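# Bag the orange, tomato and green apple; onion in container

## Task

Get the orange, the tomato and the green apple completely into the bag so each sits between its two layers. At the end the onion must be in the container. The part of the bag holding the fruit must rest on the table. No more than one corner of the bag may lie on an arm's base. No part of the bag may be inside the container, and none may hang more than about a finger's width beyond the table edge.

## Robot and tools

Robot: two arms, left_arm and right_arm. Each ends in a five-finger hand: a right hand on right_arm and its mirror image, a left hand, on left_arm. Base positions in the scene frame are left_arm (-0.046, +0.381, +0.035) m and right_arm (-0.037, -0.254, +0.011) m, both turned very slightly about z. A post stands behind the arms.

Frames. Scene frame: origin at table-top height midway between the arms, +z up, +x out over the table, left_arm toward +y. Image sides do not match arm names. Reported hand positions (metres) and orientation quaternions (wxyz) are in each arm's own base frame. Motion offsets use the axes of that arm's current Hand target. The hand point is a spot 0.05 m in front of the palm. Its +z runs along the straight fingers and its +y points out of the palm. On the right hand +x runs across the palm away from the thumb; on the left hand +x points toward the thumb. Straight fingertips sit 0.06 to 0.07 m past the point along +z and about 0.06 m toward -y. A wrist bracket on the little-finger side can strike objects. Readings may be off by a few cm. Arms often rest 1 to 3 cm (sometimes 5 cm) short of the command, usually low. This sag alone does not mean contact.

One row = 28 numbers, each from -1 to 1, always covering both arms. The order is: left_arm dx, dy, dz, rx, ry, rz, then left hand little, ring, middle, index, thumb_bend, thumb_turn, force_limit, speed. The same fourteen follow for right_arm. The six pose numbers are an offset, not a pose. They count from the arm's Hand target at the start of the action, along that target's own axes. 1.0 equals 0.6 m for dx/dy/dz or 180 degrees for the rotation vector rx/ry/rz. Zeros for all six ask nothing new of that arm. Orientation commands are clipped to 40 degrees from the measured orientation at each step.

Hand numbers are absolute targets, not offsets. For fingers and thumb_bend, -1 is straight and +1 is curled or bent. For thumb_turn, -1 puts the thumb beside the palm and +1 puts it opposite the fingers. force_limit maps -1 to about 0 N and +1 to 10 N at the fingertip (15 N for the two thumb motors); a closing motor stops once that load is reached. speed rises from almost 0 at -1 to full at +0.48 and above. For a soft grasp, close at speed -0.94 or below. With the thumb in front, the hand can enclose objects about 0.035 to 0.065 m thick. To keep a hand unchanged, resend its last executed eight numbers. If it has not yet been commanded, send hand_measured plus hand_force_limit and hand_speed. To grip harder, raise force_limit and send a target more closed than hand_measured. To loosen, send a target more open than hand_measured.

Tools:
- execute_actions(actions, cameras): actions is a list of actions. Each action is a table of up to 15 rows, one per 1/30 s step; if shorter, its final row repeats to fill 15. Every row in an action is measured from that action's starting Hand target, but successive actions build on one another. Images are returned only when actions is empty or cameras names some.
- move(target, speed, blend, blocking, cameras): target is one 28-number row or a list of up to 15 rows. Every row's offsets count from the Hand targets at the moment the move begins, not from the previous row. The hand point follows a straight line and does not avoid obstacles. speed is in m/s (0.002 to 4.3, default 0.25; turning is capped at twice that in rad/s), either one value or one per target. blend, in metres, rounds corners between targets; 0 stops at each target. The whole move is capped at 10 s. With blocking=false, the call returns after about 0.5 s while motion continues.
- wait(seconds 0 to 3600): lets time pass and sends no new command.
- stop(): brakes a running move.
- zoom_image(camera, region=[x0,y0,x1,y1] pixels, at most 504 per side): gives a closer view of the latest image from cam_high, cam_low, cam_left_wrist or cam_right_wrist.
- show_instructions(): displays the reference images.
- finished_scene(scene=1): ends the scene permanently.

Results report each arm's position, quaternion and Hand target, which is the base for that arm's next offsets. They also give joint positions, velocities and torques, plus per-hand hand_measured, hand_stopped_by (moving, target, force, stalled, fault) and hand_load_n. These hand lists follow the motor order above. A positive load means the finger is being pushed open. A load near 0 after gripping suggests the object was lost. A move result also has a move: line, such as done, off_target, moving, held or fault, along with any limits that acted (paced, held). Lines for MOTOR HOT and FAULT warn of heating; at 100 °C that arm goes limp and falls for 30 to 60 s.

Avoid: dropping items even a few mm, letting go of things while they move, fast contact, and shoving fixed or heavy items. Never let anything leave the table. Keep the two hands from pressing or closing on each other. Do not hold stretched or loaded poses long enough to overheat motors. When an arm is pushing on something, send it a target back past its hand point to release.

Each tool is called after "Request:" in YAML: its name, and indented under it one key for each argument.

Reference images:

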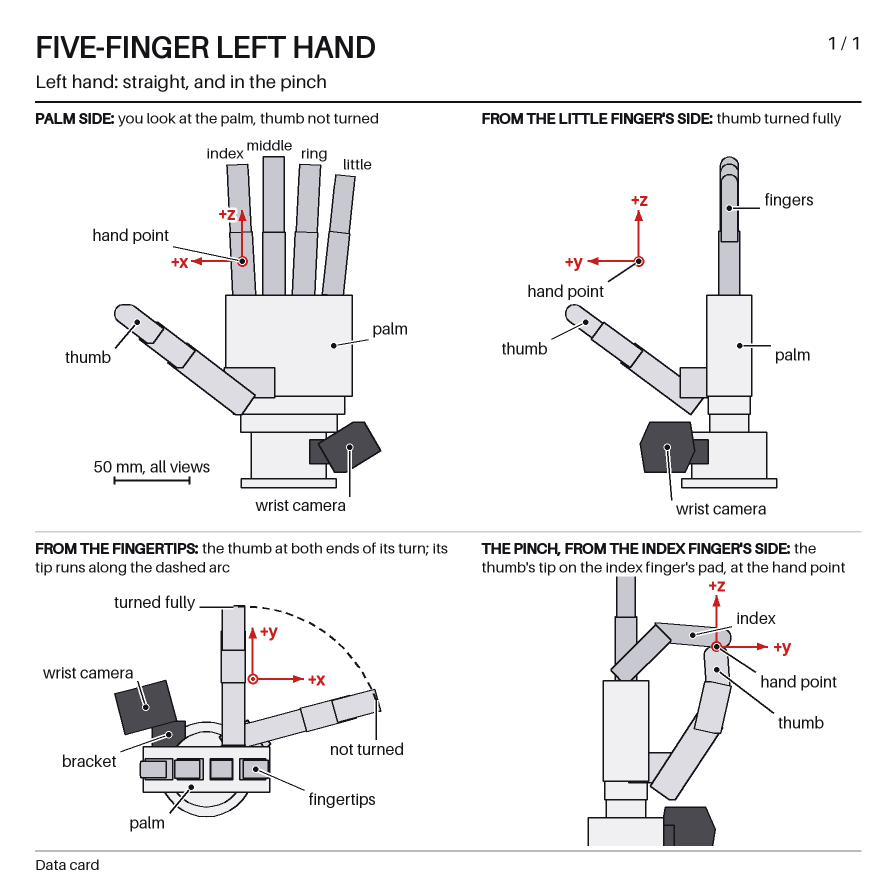

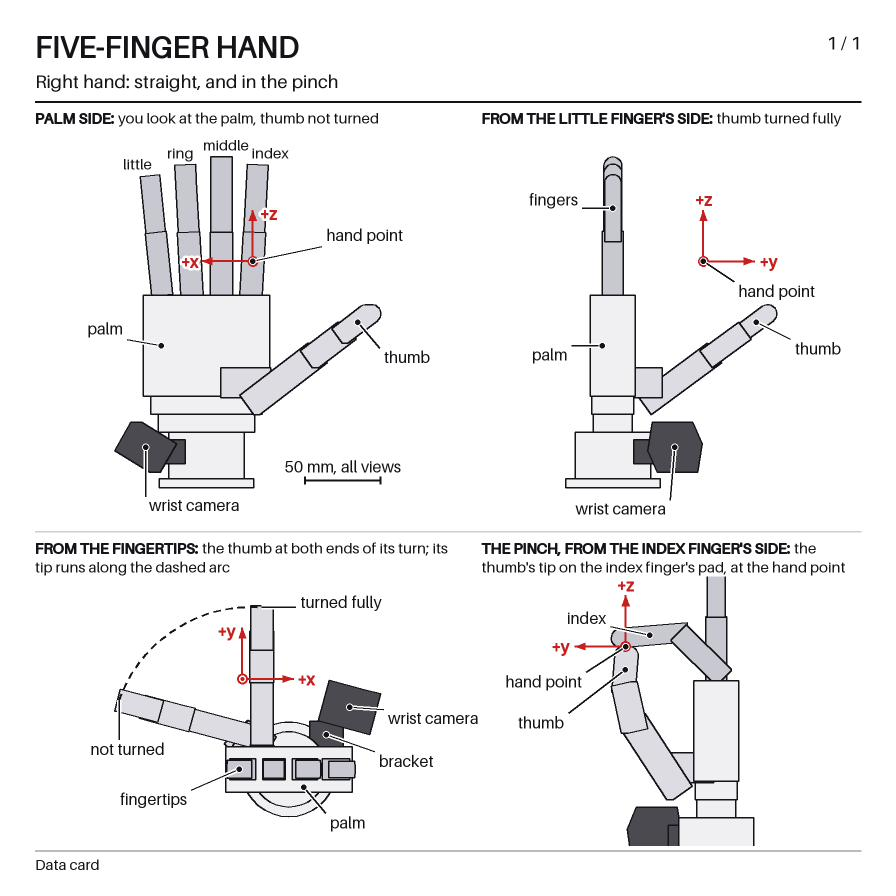

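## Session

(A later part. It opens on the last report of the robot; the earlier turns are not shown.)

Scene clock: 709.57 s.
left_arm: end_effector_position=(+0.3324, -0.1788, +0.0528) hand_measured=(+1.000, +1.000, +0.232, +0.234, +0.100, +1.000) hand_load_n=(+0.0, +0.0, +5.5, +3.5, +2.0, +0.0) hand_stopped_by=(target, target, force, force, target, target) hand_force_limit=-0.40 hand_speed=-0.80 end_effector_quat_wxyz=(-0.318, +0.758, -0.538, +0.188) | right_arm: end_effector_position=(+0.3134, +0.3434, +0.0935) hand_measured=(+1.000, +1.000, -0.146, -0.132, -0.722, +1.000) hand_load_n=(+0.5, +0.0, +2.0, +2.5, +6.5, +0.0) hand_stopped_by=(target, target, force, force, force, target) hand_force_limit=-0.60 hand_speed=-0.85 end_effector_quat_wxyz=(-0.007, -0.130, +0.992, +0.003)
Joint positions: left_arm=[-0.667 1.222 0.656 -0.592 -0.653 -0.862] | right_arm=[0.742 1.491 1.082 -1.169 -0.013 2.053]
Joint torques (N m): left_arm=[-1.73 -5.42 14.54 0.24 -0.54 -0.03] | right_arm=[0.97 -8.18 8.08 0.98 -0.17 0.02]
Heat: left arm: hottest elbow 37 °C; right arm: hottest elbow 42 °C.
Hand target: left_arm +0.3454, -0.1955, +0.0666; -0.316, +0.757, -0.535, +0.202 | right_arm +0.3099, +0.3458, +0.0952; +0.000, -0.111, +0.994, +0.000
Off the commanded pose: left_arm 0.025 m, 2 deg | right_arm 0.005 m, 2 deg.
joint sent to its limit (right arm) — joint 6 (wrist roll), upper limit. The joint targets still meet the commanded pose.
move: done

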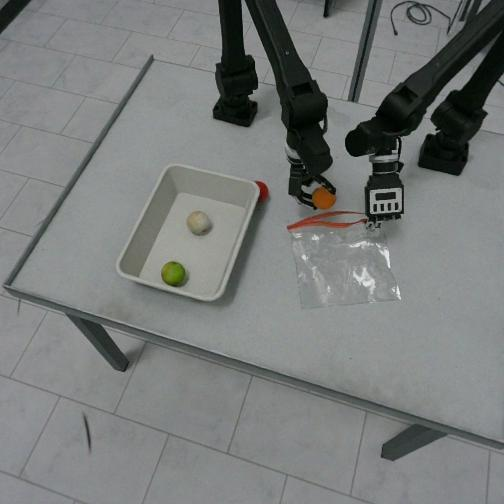

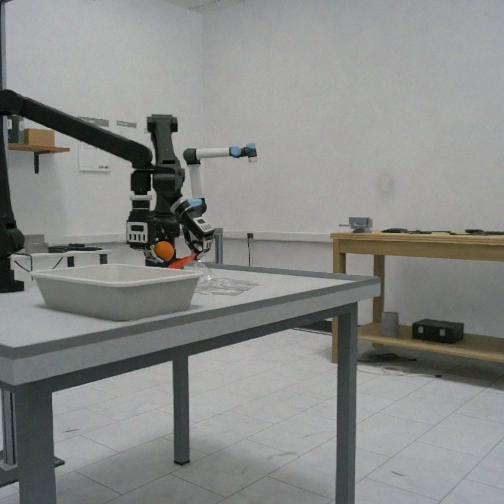

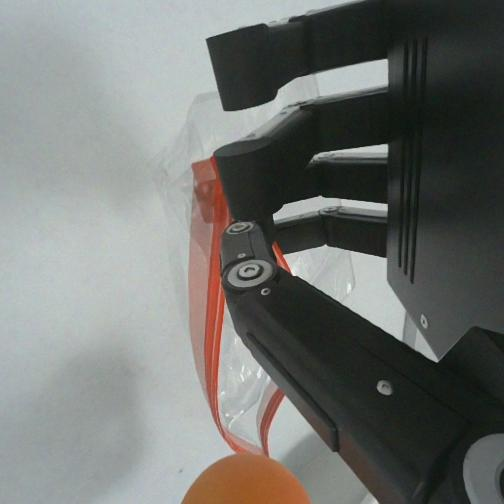

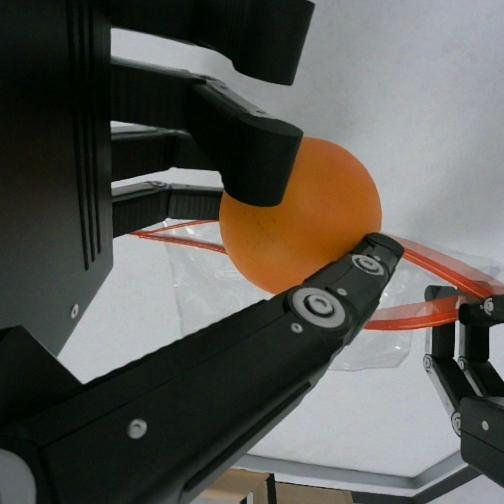

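Request:
move:
  target: [0,0,0,0,0,0,1,1,0.25,0.25,0.1,1,-0.4,-0.8,-0.0216,0.0047,0.0587,0,0,0,1,1,0.2,0.2,0.0,1,-0.6,-0.85]
  speed: 0.06
  cameras: ["cam_high","cam_low","cam_left_wrist","cam_right_wrist"]

Request:
zoom_image:
  camera: "cam_high"
  region: [270, 170, 370, 270]

Request:
zoom_image:
  camera: "cam_low"
  region: [150, 230, 210, 290]

Scene clock: 713.10 s.
left_arm: end_effector_position=(+0.3324, -0.1788, +0.0528) hand_measured=(+1.000, +1.000, +0.232, +0.234, +0.100, +1.000) hand_load_n=(+0.0, +0.0, +6.0, +3.5, +1.5, -0.5) hand_stopped_by=(target, target, force, force, target, target) hand_force_limit=-0.40 hand_speed=-0.80 end_effector_quat_wxyz=(-0.318, +0.758, -0.538, +0.188) | right_arm: end_effector_position=(+0.3218, +0.3510, +0.0675) hand_measured=(+1.000, +1.000, -0.146, -0.132, -0.722, +1.000) hand_load_n=(+0.0, +0.0, +2.0, +3.0, +6.0, +0.0) hand_stopped_by=(target, target, force, force, force, target) hand_force_limit=-0.60 hand_speed=-0.85 end_effector_quat_wxyz=(-0.001, -0.129, +0.992, +0.008)
Joint positions: left_arm=[-0.667 1.222 0.656 -0.592 -0.653 -0.862] | right_arm=[0.742 1.541 1.061 -1.084 -0.013 2.054]
Joint torques (N m): left_arm=[-1.79 -5.48 14.54 0.27 -0.54 -0.03] | right_arm=[0.38 -6.83 7.97 1.29 -0.03 0.03]
Heat: left arm: hottest elbow 37 °C; right arm: hottest elbow 41 °C.
Hand target: left_arm +0.3454, -0.1955, +0.0666; -0.316, +0.757, -0.535, +0.202 | right_arm +0.3220, +0.3515, +0.0600; +0.000, -0.111, +0.994, +0.000
Off the commanded pose: left_arm 0.025 m, 2 deg | right_arm 0.008 m, 2 deg.
joint sent to its limit (right arm) — joint 6 (wrist roll), upper limit. The joint targets still meet the commanded pose.
move: done

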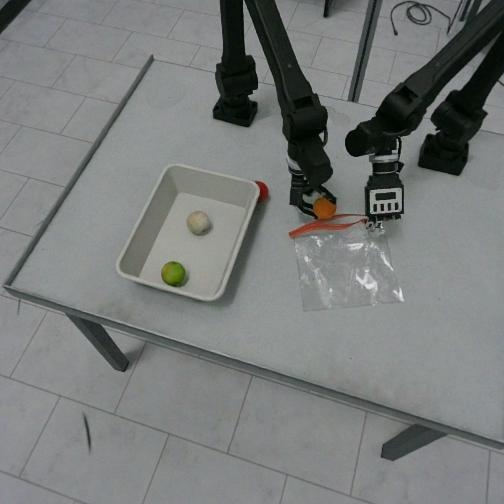

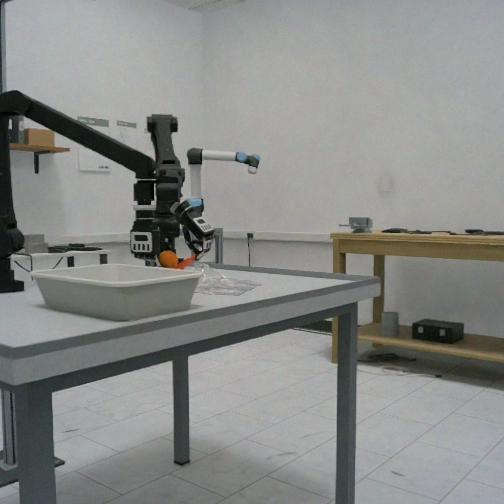

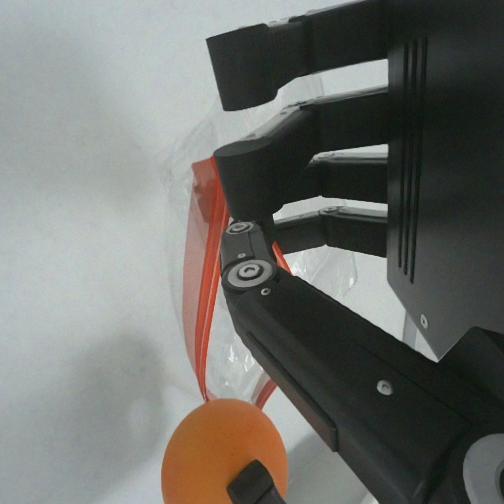

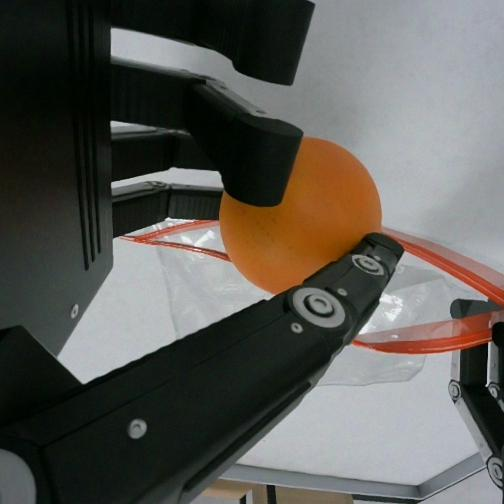

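Scaled by 5.040.

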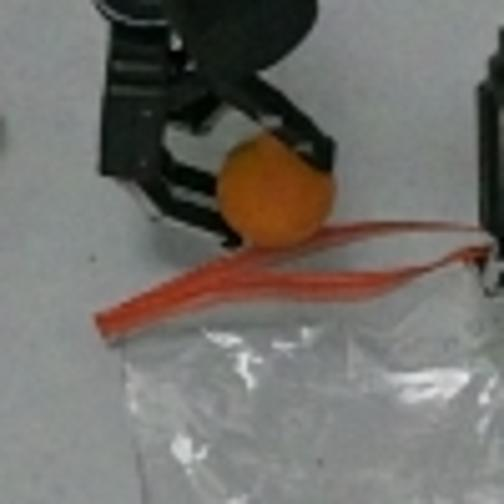

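Scaled by 8.400.

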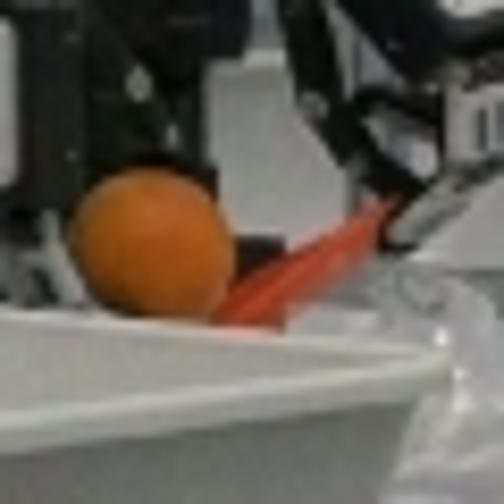

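Request:
move:
  target: [0,0,0,0,0,0,1,1,0.25,0.25,0.1,1,-0.4,-0.8,0,0,0.0583,0,0,0,1,1,0.2,0.2,0.0,1,-0.6,-0.85]
  speed: 0.06
  cameras: ["cam_high","cam_low","cam_left_wrist","cam_right_wrist"]

Request:
zoom_image:
  camera: "cam_high"
  region: [270, 170, 370, 270]

Request:
zoom_image:
  camera: "cam_left_wrist"
  region: [100, 250, 354, 504]

Scene clock: 714.90 s.
left_arm: end_effector_position=(+0.3324, -0.1788, +0.0528) hand_measured=(+1.000, +1.000, +0.232, +0.234, +0.100, +1.000) hand_load_n=(+0.0, +0.5, +5.5, +4.0, +2.0, +0.0) hand_stopped_by=(target, target, force, force, target, target) hand_force_limit=-0.40 hand_speed=-0.80 end_effector_quat_wxyz=(-0.318, +0.758, -0.538, +0.188) | right_arm: end_effector_position=(+0.3223, +0.3515, +0.0333) hand_measured=(+1.000, +1.000, -0.146, -0.132, -0.722, +1.000) hand_load_n=(+0.0, +0.0, +2.0, +3.0, +6.0, +0.0) hand_stopped_by=(target, target, force, force, force, target) hand_force_limit=-0.60 hand_speed=-0.85 end_effector_quat_wxyz=(+0.000, -0.129, +0.992, +0.008)
Joint positions: left_arm=[-0.667 1.222 0.656 -0.592 -0.653 -0.862] | right_arm=[0.742 1.589 1.015 -0.988 -0.013 2.054]
Joint torques (N m): left_arm=[-1.79 -5.42 14.53 0.25 -0.54 -0.03] | right_arm=[0.44 -7.18 7.53 1.28 -0.03 0.03]
Heat: left arm: hottest elbow 38 °C; right arm: hottest elbow 41 °C.
Hand target: left_arm +0.3454, -0.1956, +0.0666; -0.316, +0.757, -0.535, +0.202 | right_arm +0.3219, +0.3514, +0.0250; +0.000, -0.111, +0.994, +0.000
Off the commanded pose: left_arm 0.025 m, 2 deg | right_arm 0.008 m, 2 deg.
joint sent to its limit (right arm) — joint 6 (wrist roll), upper limit. The joint targets still meet the commanded pose.
move: done

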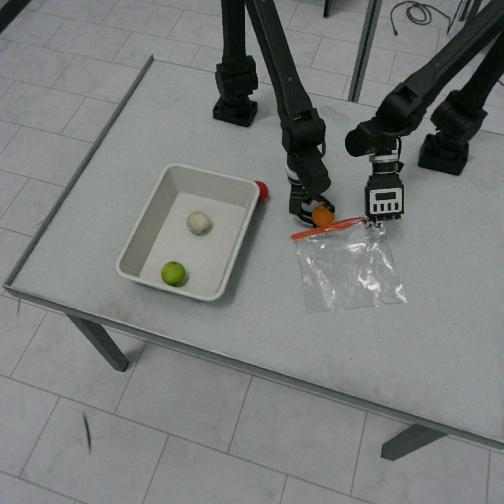

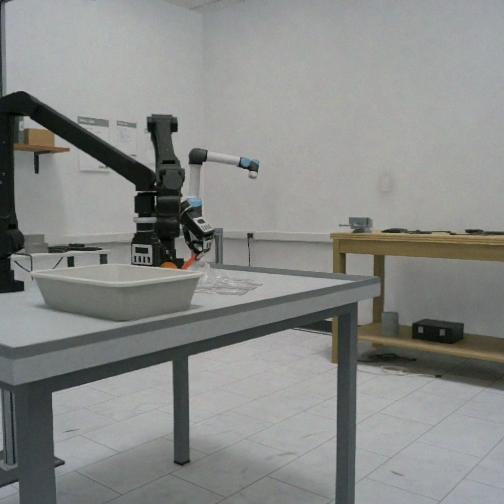

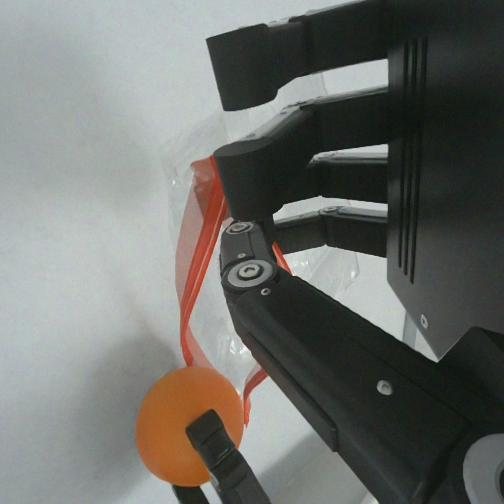

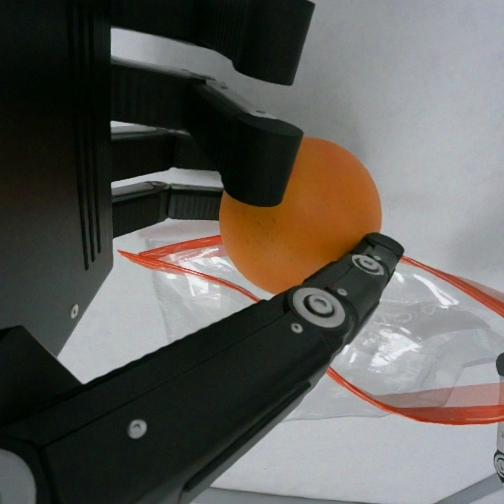

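Scaled by 5.040.

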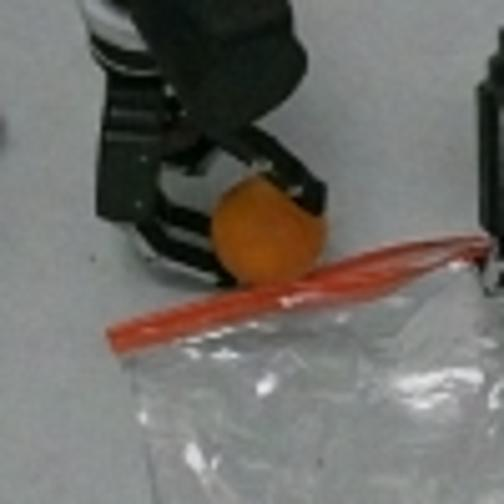

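Scaled by 1.984.

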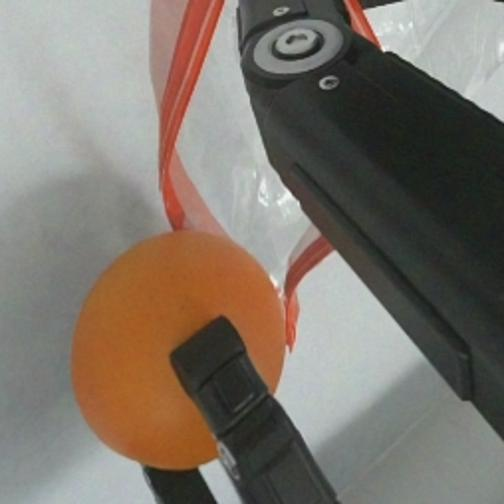

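Request:
move:
  target: [0,0,0,0,0,0,1,1,0.25,0.25,0.1,1,-0.4,-0.8,0.03,0.01,-0.15,0,0,0,1,1,0.2,0.2,0.0,1,-0.6,-0.85]
  speed: 0.1
  cameras: []

Scene clock: 719.90 s.
left_arm: end_effector_position=(+0.3324, -0.1788, +0.0528) hand_measured=(+1.000, +1.000, +0.232, +0.234, +0.100, +1.000) hand_load_n=(+0.0, +0.0, +5.5, +3.5, +1.5, +0.0) hand_stopped_by=(target, target, force, force, target, target) hand_force_limit=-0.40 hand_speed=-0.80 end_effector_quat_wxyz=(-0.318, +0.758, -0.538, +0.188) | right_arm: end_effector_position=(+0.2985, +0.3424, +0.1014) hand_measured=(+1.000, +1.000, -0.146, -0.132, -0.722, +1.000) hand_load_n=(+0.5, +0.0, +2.0, +2.5, +6.0, +0.0) hand_stopped_by=(target, target, force, force, force, target) hand_force_limit=-0.60 hand_speed=-0.85 end_effector_quat_wxyz=(-0.017, -0.138, +0.990, +0.002)
Joint positions: left_arm=[-0.667 1.222 0.656 -0.592 -0.653 -0.862] | right_arm=[0.759 1.467 1.079 -1.208 -0.023 2.054]
Joint torques (N m): left_arm=[-1.79 -5.36 14.54 0.25 -0.54 -0.03] | right_arm=[1.08 -7.36 11.62 0.32 -0.16 0.02]
Heat: left arm: hottest elbow 38 °C; right arm: hottest elbow 41 °C.
Hand target: left_arm +0.3454, -0.1956, +0.0666; -0.316, +0.757, -0.535, +0.202 | right_arm +0.3030, +0.3534, +0.1150; +0.000, -0.111, +0.994, +0.000
Off the commanded pose: left_arm 0.025 m, 2 deg | right_arm 0.018 m, 4 deg.
joint sent to its limit (right arm) — joint 6 (wrist roll), upper limit. The joint targets are off in orientation, not in position.
move: off_target (right_arm)

Request:
move:
  target: [0.0035,0.0748,0.0773,0,0,0,1,1,0.25,0.25,0.1,1,-0.4,-0.8,0,0,0,0,0,0,1,1,0.2,0.2,0.0,1,-0.6,-0.85]
  speed: 0.06
  cameras: ["cam_high","cam_low","cam_left_wrist","cam_right_wrist"]

Request:
zoom_image:
  camera: "cam_high"
  region: [270, 180, 370, 280]

Request:
zoom_image:
  camera: "cam_low"
  region: [150, 230, 230, 310]

Scene clock: 722.67 s.
left_arm: end_effector_position=(+0.3499, -0.1926, +0.0089) hand_measured=(+1.000, +1.000, +0.232, +0.234, +0.100, +1.000) hand_load_n=(+0.0, +0.0, +5.5, +3.5, +2.0, +0.0) hand_stopped_by=(target, target, force, force, target, target) hand_force_limit=-0.40 hand_speed=-0.80 end_effector_quat_wxyz=(-0.317, +0.759, -0.532, +0.203) | right_arm: end_effector_position=(+0.2985, +0.3424, +0.1014) hand_measured=(+1.000, +1.000, -0.146, -0.132, -0.722, +1.000) hand_load_n=(+0.0, +0.0, +2.0, +3.0, +6.0, +0.0) hand_stopped_by=(target, target, force, force, force, target) hand_force_limit=-0.60 hand_speed=-0.85 end_effector_quat_wxyz=(-0.017, -0.138, +0.990, +0.002)
Joint positions: left_arm=[-0.668 1.364 0.624 -0.386 -0.653 -0.863] | right_arm=[0.759 1.467 1.079 -1.208 -0.023 2.054]
Joint torques (N m): left_arm=[-1.73 -6.89 8.43 1.22 -0.53 -0.02] | right_arm=[1.08 -7.47 11.6 0.32 -0.16 0.02]
Heat: left arm: hottest elbow 38 °C; right arm: hottest elbow 42 °C.
Hand target: left_arm +0.3453, -0.1956, +0.0020; -0.316, +0.757, -0.535, +0.202 | right_arm +0.3031, +0.3534, +0.1150; +0.000, -0.111, +0.994, +0.000
Off the commanded pose: left_arm 0.009 m, 0 deg | right_arm 0.018 m, 4 deg.
joint sent to its limit (right arm) — joint 6 (wrist roll), upper limit. The joint targets are off in orientation, not in position.
move: done

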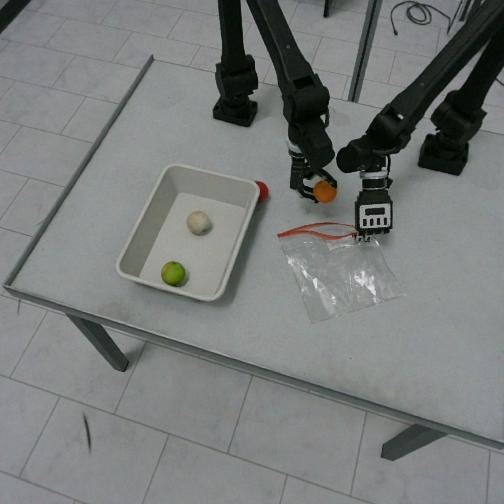

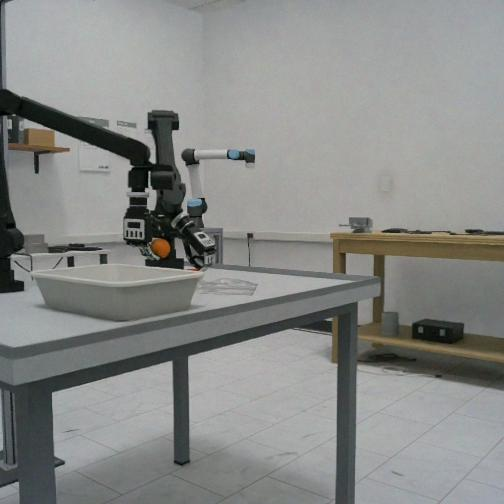

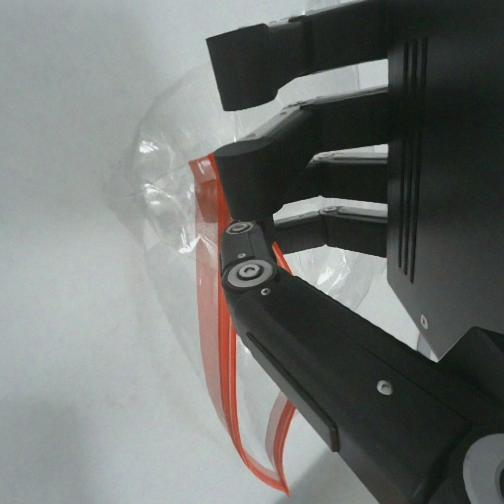

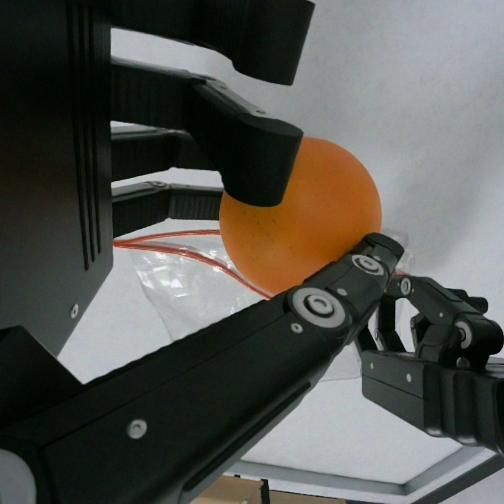

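Scaled by 5.040.

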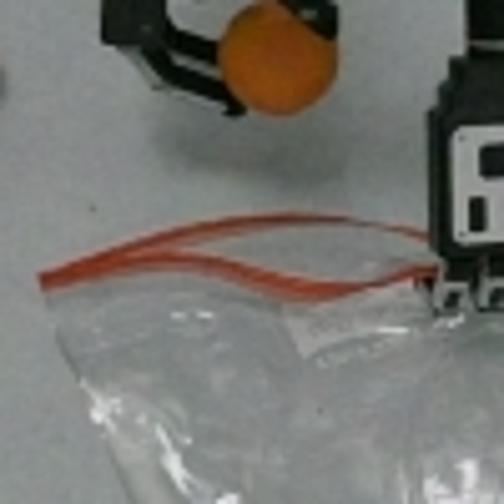

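Scaled by 6.300.

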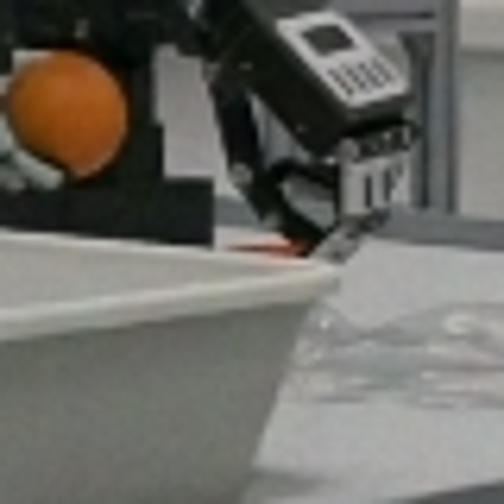

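Request:
move:
  target: [0,0,0,0,0,0,1,1,0.25,0.25,0.1,1,-0.4,-0.8,-0.0645,-0.017,0.0583,0,0,-0.0167,1,1,0.2,0.2,0.0,1,-0.6,-0.85]
  speed: 0.08
  cameras: ["cam_high","cam_low","cam_left_wrist","cam_right_wrist"]

Request:
zoom_image:
  camera: "cam_high"
  region: [270, 180, 370, 280]

Scene clock: 727.97 s.
left_arm: end_effector_position=(+0.3499, -0.1926, +0.0089) hand_measured=(+1.000, +1.000, +0.232, +0.234, +0.100, +1.000) hand_load_n=(+0.0, +0.0, +6.0, +3.5, +1.5, -0.5) hand_stopped_by=(target, target, force, force, target, target) hand_force_limit=-0.40 hand_speed=-0.80 end_effector_quat_wxyz=(-0.317, +0.759, -0.532, +0.203) | right_arm: end_effector_position=(+0.3277, +0.3428, +0.0726) hand_measured=(+1.000, +1.000, -0.146, -0.132, -0.722, +1.000) hand_load_n=(+0.0, +0.0, +2.0, +2.5, +6.0, +0.0) hand_stopped_by=(target, target, force, force, force, target) hand_force_limit=-0.60 hand_speed=-0.85 end_effector_quat_wxyz=(-0.013, -0.136, +0.991, -0.008)
Joint positions: left_arm=[-0.668 1.364 0.624 -0.386 -0.653 -0.863] | right_arm=[0.722 1.555 1.1 -1.146 -0.001 2.02]
Joint torques (N m): left_arm=[-1.73 -6.83 8.42 1.22 -0.53 -0.02] | right_arm=[-0.26 -7.24 11.64 1.18 -0.01 -0.13]
Heat: left arm: hottest elbow 38 °C; right arm: hottest elbow 42 °C.
Hand target: left_arm +0.3453, -0.1956, +0.0020; -0.316, +0.757, -0.535, +0.202 | right_arm +0.3431, +0.3519, +0.0801; +0.000, -0.137, +0.991, +0.000
Off the commanded pose: left_arm 0.009 m, 0 deg | right_arm 0.019 m, 2 deg.
move: off_target (right_arm)

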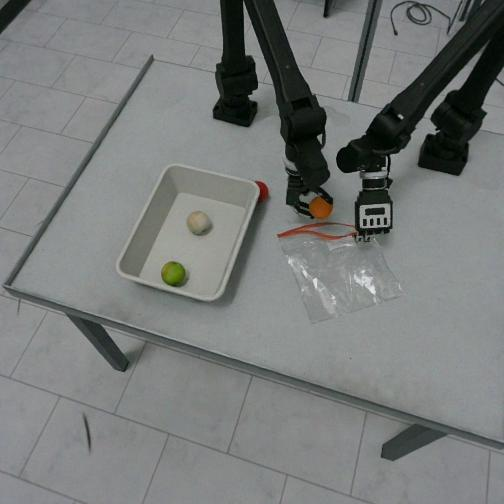

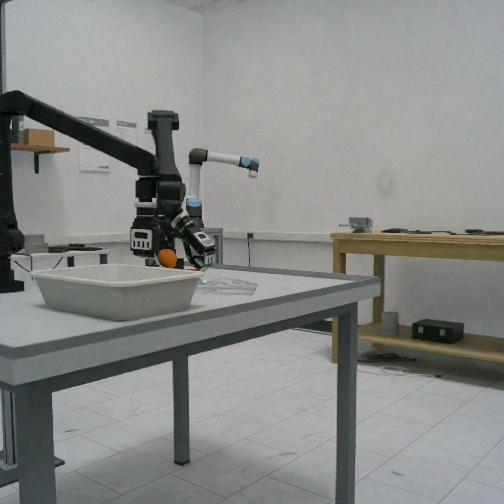

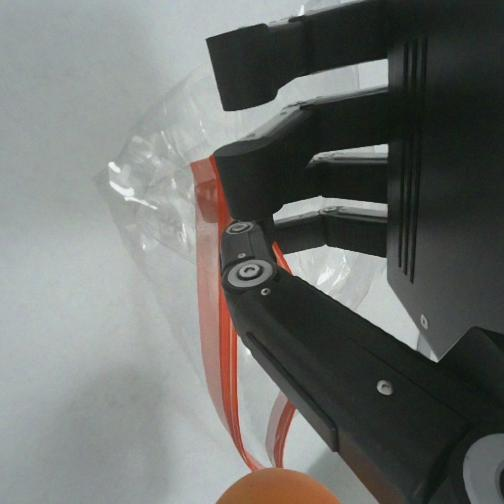

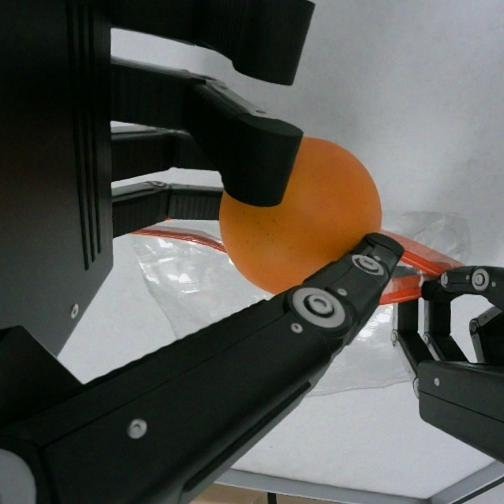

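Scaled by 5.040.

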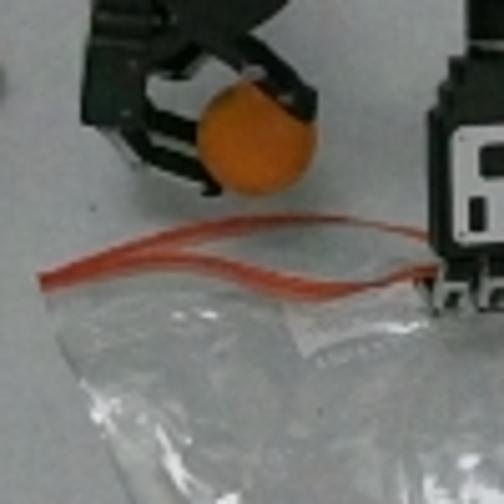

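Request:
move:
  target: [0,0,0,0,0,0,1,1,0.25,0.25,0.1,1,-0.4,-0.8,0.005,0.0125,0.0333,0,0,0,1,1,0.2,0.2,0.0,1,-0.6,-0.85]
  speed: 0.06
  cameras: ["cam_high","cam_left_wrist","cam_right_wrist"]

Request:
zoom_image:
  camera: "cam_high"
  region: [270, 180, 370, 280]

Scene clock: 731.73 s.
left_arm: end_effector_position=(+0.3499, -0.1926, +0.0089) hand_measured=(+1.000, +1.000, +0.232, +0.234, +0.100, +1.000) hand_load_n=(+0.0, +0.0, +5.5, +4.0, +1.5, -0.5) hand_stopped_by=(target, target, force, force, target, target) hand_force_limit=-0.40 hand_speed=-0.80 end_effector_quat_wxyz=(-0.317, +0.759, -0.532, +0.203) | right_arm: end_effector_position=(+0.3369, +0.3516, +0.0640) hand_measured=(+1.000, +1.000, -0.146, -0.132, -0.722, +1.000) hand_load_n=(+0.0, +0.0, +2.5, +3.0, +6.0, +0.0) hand_stopped_by=(target, target, force, force, force, target) hand_force_limit=-0.60 hand_speed=-0.85 end_effector_quat_wxyz=(-0.001, -0.136, +0.991, +0.000)
Joint positions: left_arm=[-0.668 1.364 0.624 -0.386 -0.653 -0.863] | right_arm=[0.724 1.579 1.1 -1.093 -0.001 2.022]
Joint torques (N m): left_arm=[-1.67 -6.89 8.43 1.22 -0.52 -0.02] | right_arm=[1.14 -7.3 9.13 1.28 -0.02 0.02]
Heat: left arm: hottest elbow 38 °C; right arm: hottest elbow 42 °C.
Hand target: left_arm +0.3453, -0.1956, +0.0020; -0.316, +0.757, -0.535, +0.202 | right_arm +0.3382, +0.3584, +0.0602; +0.000, -0.137, +0.991, +0.000
Off the commanded pose: left_arm 0.009 m, 0 deg | right_arm 0.008 m, 0 deg.
move: done

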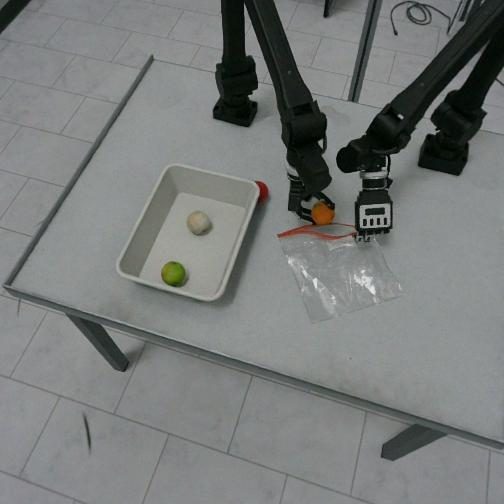

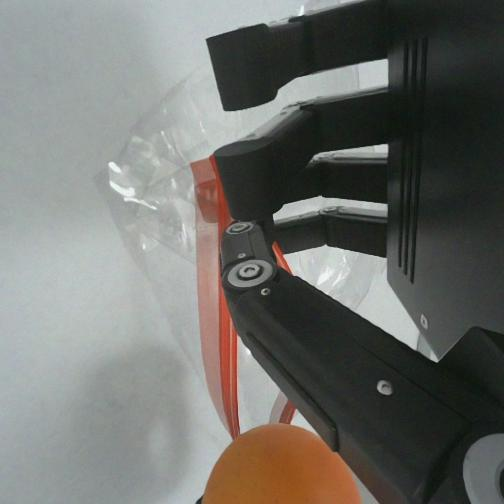

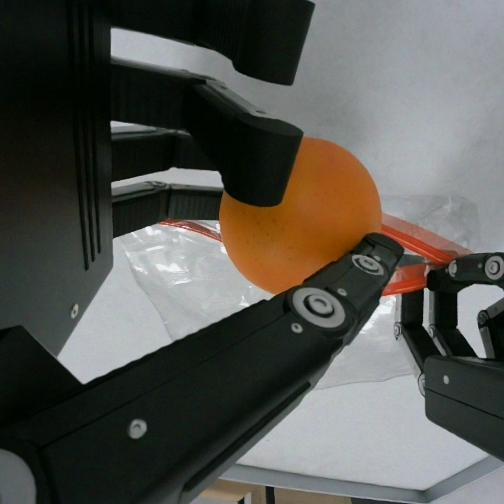

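Scaled by 5.040.

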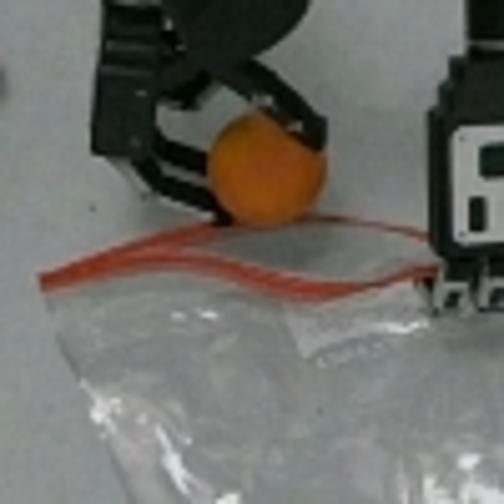

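Request:
move:
  target: [0,0,0,0,0,0,1,1,0.25,0.25,0.1,1,-0.4,-0.8,0.0104,0.0038,0.0633,0,0,0,1,1,0.2,0.2,0.0,1,-0.6,-0.85]
  speed: 0.06
  cameras: ["cam_high","cam_left_wrist","cam_right_wrist"]

Request:
zoom_image:
  camera: "cam_high"
  region: [270, 180, 370, 280]

Request:
zoom_image:
  camera: "cam_left_wrist"
  region: [100, 250, 354, 504]

Scene clock: 734.13 s.
left_arm: end_effector_position=(+0.3499, -0.1926, +0.0089) hand_measured=(+1.000, +1.000, +0.232, +0.234, +0.100, +1.000) hand_load_n=(+0.0, +0.0, +5.5, +3.5, +2.0, +0.0) hand_stopped_by=(target, target, force, force, target, target) hand_force_limit=-0.40 hand_speed=-0.80 end_effector_quat_wxyz=(-0.317, +0.759, -0.532, +0.203) | right_arm: end_effector_position=(+0.3348, +0.3562, +0.0310) hand_measured=(+1.000, +1.000, -0.146, -0.132, -0.722, +1.000) hand_load_n=(+0.0, +0.0, +2.0, +3.0, +6.0, +0.0) hand_stopped_by=(target, target, force, force, force, target) hand_force_limit=-0.60 hand_speed=-0.85 end_effector_quat_wxyz=(+0.004, -0.136, +0.991, +0.003)
Joint positions: left_arm=[-0.668 1.364 0.624 -0.386 -0.653 -0.863] | right_arm=[0.735 1.622 1.05 -0.989 -0.001 2.032]
Joint torques (N m): left_arm=[-1.79 -6.89 8.42 1.24 -0.53 -0.02] | right_arm=[1.14 -7.65 7.56 1.31 -0.02 0.03]
Heat: left arm: hottest elbow 38 °C; right arm: hottest elbow 42 °C.
Hand target: left_arm +0.3453, -0.1956, +0.0020; -0.316, +0.757, -0.535, +0.202 | right_arm +0.3315, +0.3587, +0.0220; +0.000, -0.137, +0.991, +0.000
Off the commanded pose: left_arm 0.009 m, 0 deg | right_arm 0.010 m, 1 deg.
move: done

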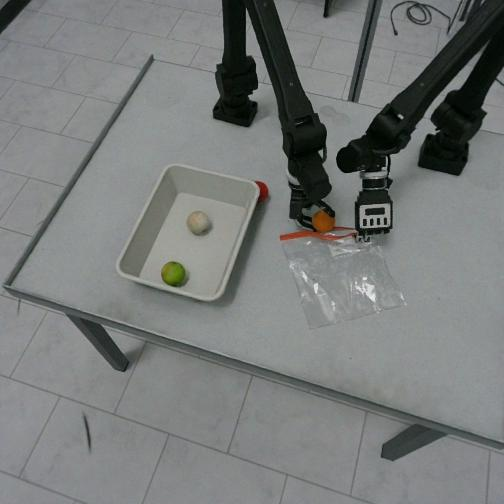

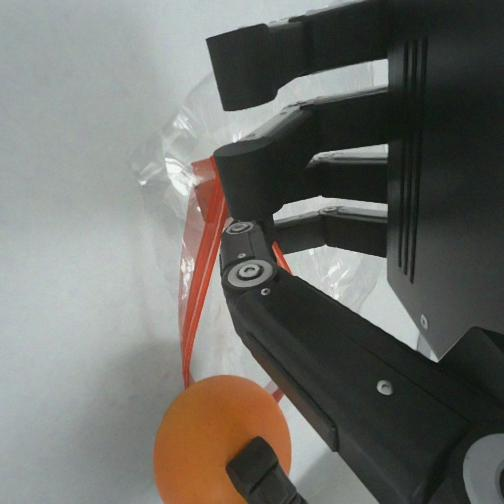

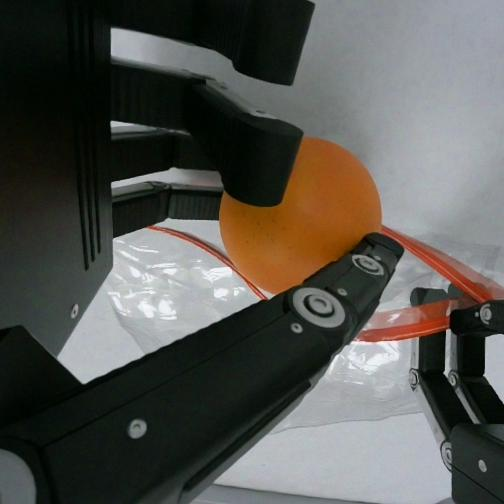

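Scaled by 5.040.

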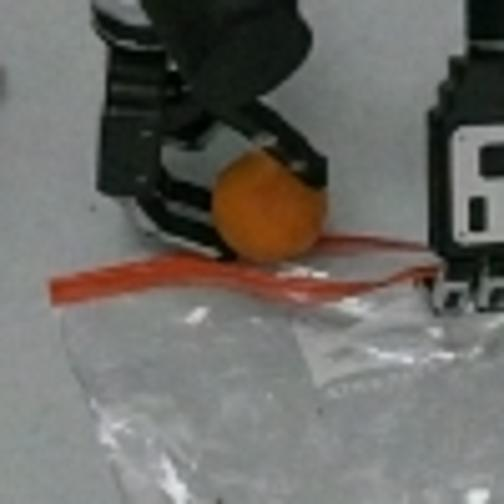

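Scaled by 1.984.

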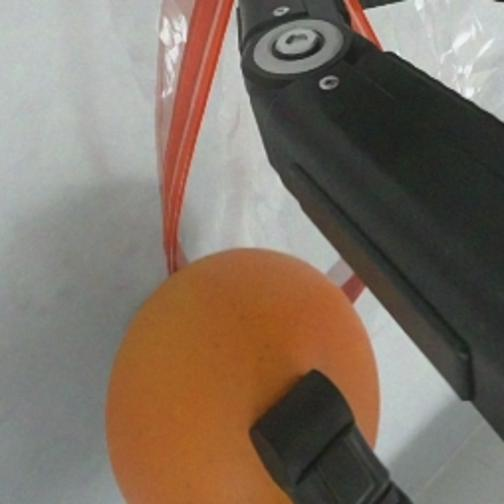

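Request:
move:
  target:
    - [0,0,0,0,0,0,1,1,0.25,0.25,0.1,1,-0.4,-0.8,0,0,0.01,0,0,0,1,1,0.2,0.2,0.0,1,-0.6,-0.85]
    - [-0.0036,-0.0788,-0.0814,0,0,0,1,1,0.25,0.25,0.1,1,-0.4,-0.8,0,0,0.01,0,0,0,1,1,0.2,0.2,0.0,1,-0.6,-0.85]
  speed: 0.05
  cameras: ["cam_high","cam_low","cam_left_wrist","cam_right_wrist"]

Request:
zoom_image:
  camera: "cam_high"
  region: [270, 180, 370, 280]

Request:
zoom_image:
  camera: "cam_low"
  region: [150, 230, 230, 310]

Scene clock: 738.23 s.
left_arm: end_effector_position=(+0.3320, -0.1785, +0.0486) hand_measured=(+1.000, +1.000, +0.232, +0.234, +0.100, +1.000) hand_load_n=(+0.0, +0.0, +5.5, +3.5, +2.0, +0.0) hand_stopped_by=(target, target, force, force, target, target) hand_force_limit=-0.40 hand_speed=-0.80 end_effector_quat_wxyz=(-0.319, +0.757, -0.542, +0.177) | right_arm: end_effector_position=(+0.3355, +0.3568, +0.0264) hand_measured=(+1.000, +1.000, -0.146, -0.132, -0.722, +1.000) hand_load_n=(+0.0, +0.0, +2.0, +3.0, +6.0, +0.0) hand_stopped_by=(target, target, force, force, force, target) hand_force_limit=-0.60 hand_speed=-0.85 end_effector_quat_wxyz=(+0.005, -0.136, +0.991, +0.004)
Joint positions: left_arm=[-0.668 1.241 0.664 -0.604 -0.653 -0.863] | right_arm=[0.735 1.629 1.044 -0.973 -0.001 2.033]
Joint torques (N m): left_arm=[-1.73 -7.65 14.22 0.2 -0.51 -0.02] | right_arm=[1.14 -7.41 7.38 1.32 -0.01 0.03]
Heat: left arm: hottest elbow 38 °C; right arm: hottest elbow 42 °C.
Hand target: left_arm +0.3453, -0.1956, +0.0700; -0.316, +0.757, -0.535, +0.202 | right_arm +0.3315, +0.3587, +0.0159; +0.000, -0.137, +0.991, +0.000
Off the commanded pose: left_arm 0.030 m, 3 deg | right_arm 0.011 m, 1 deg.
move: off_target (left_arm, right_arm)

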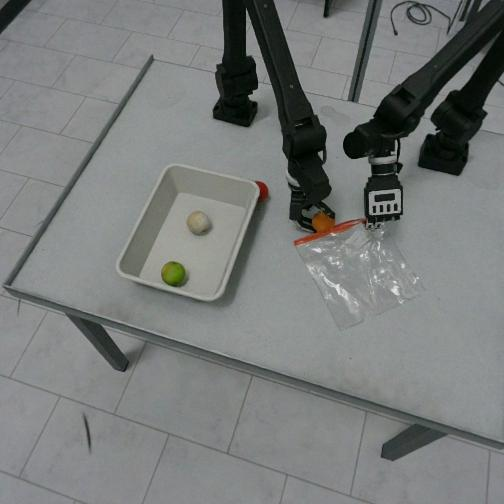

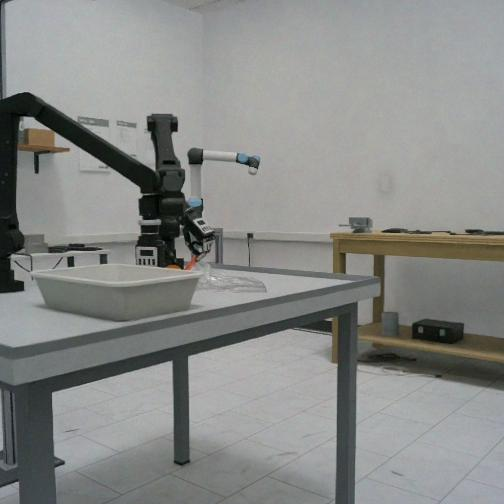

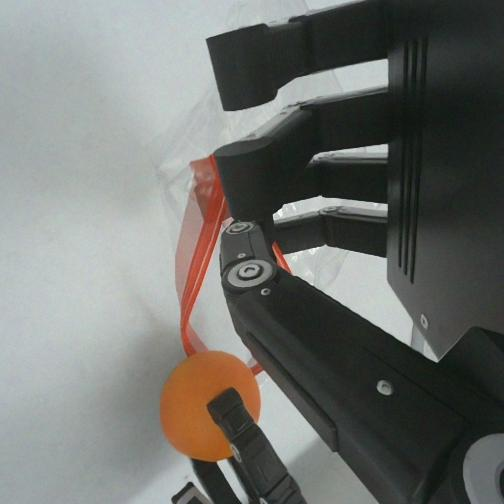

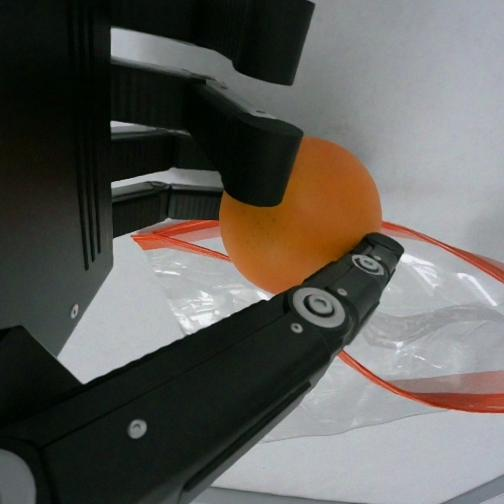

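Scaled by 5.040.

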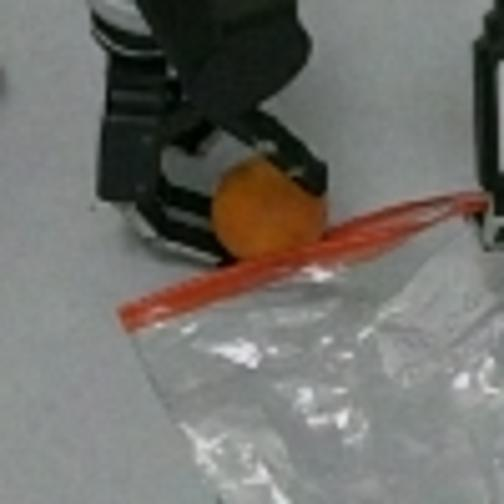

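Scaled by 6.300.

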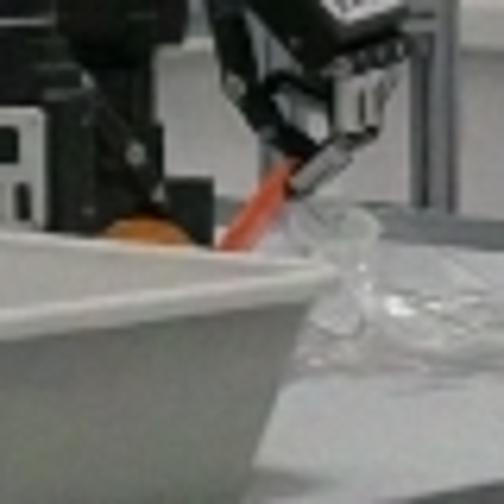

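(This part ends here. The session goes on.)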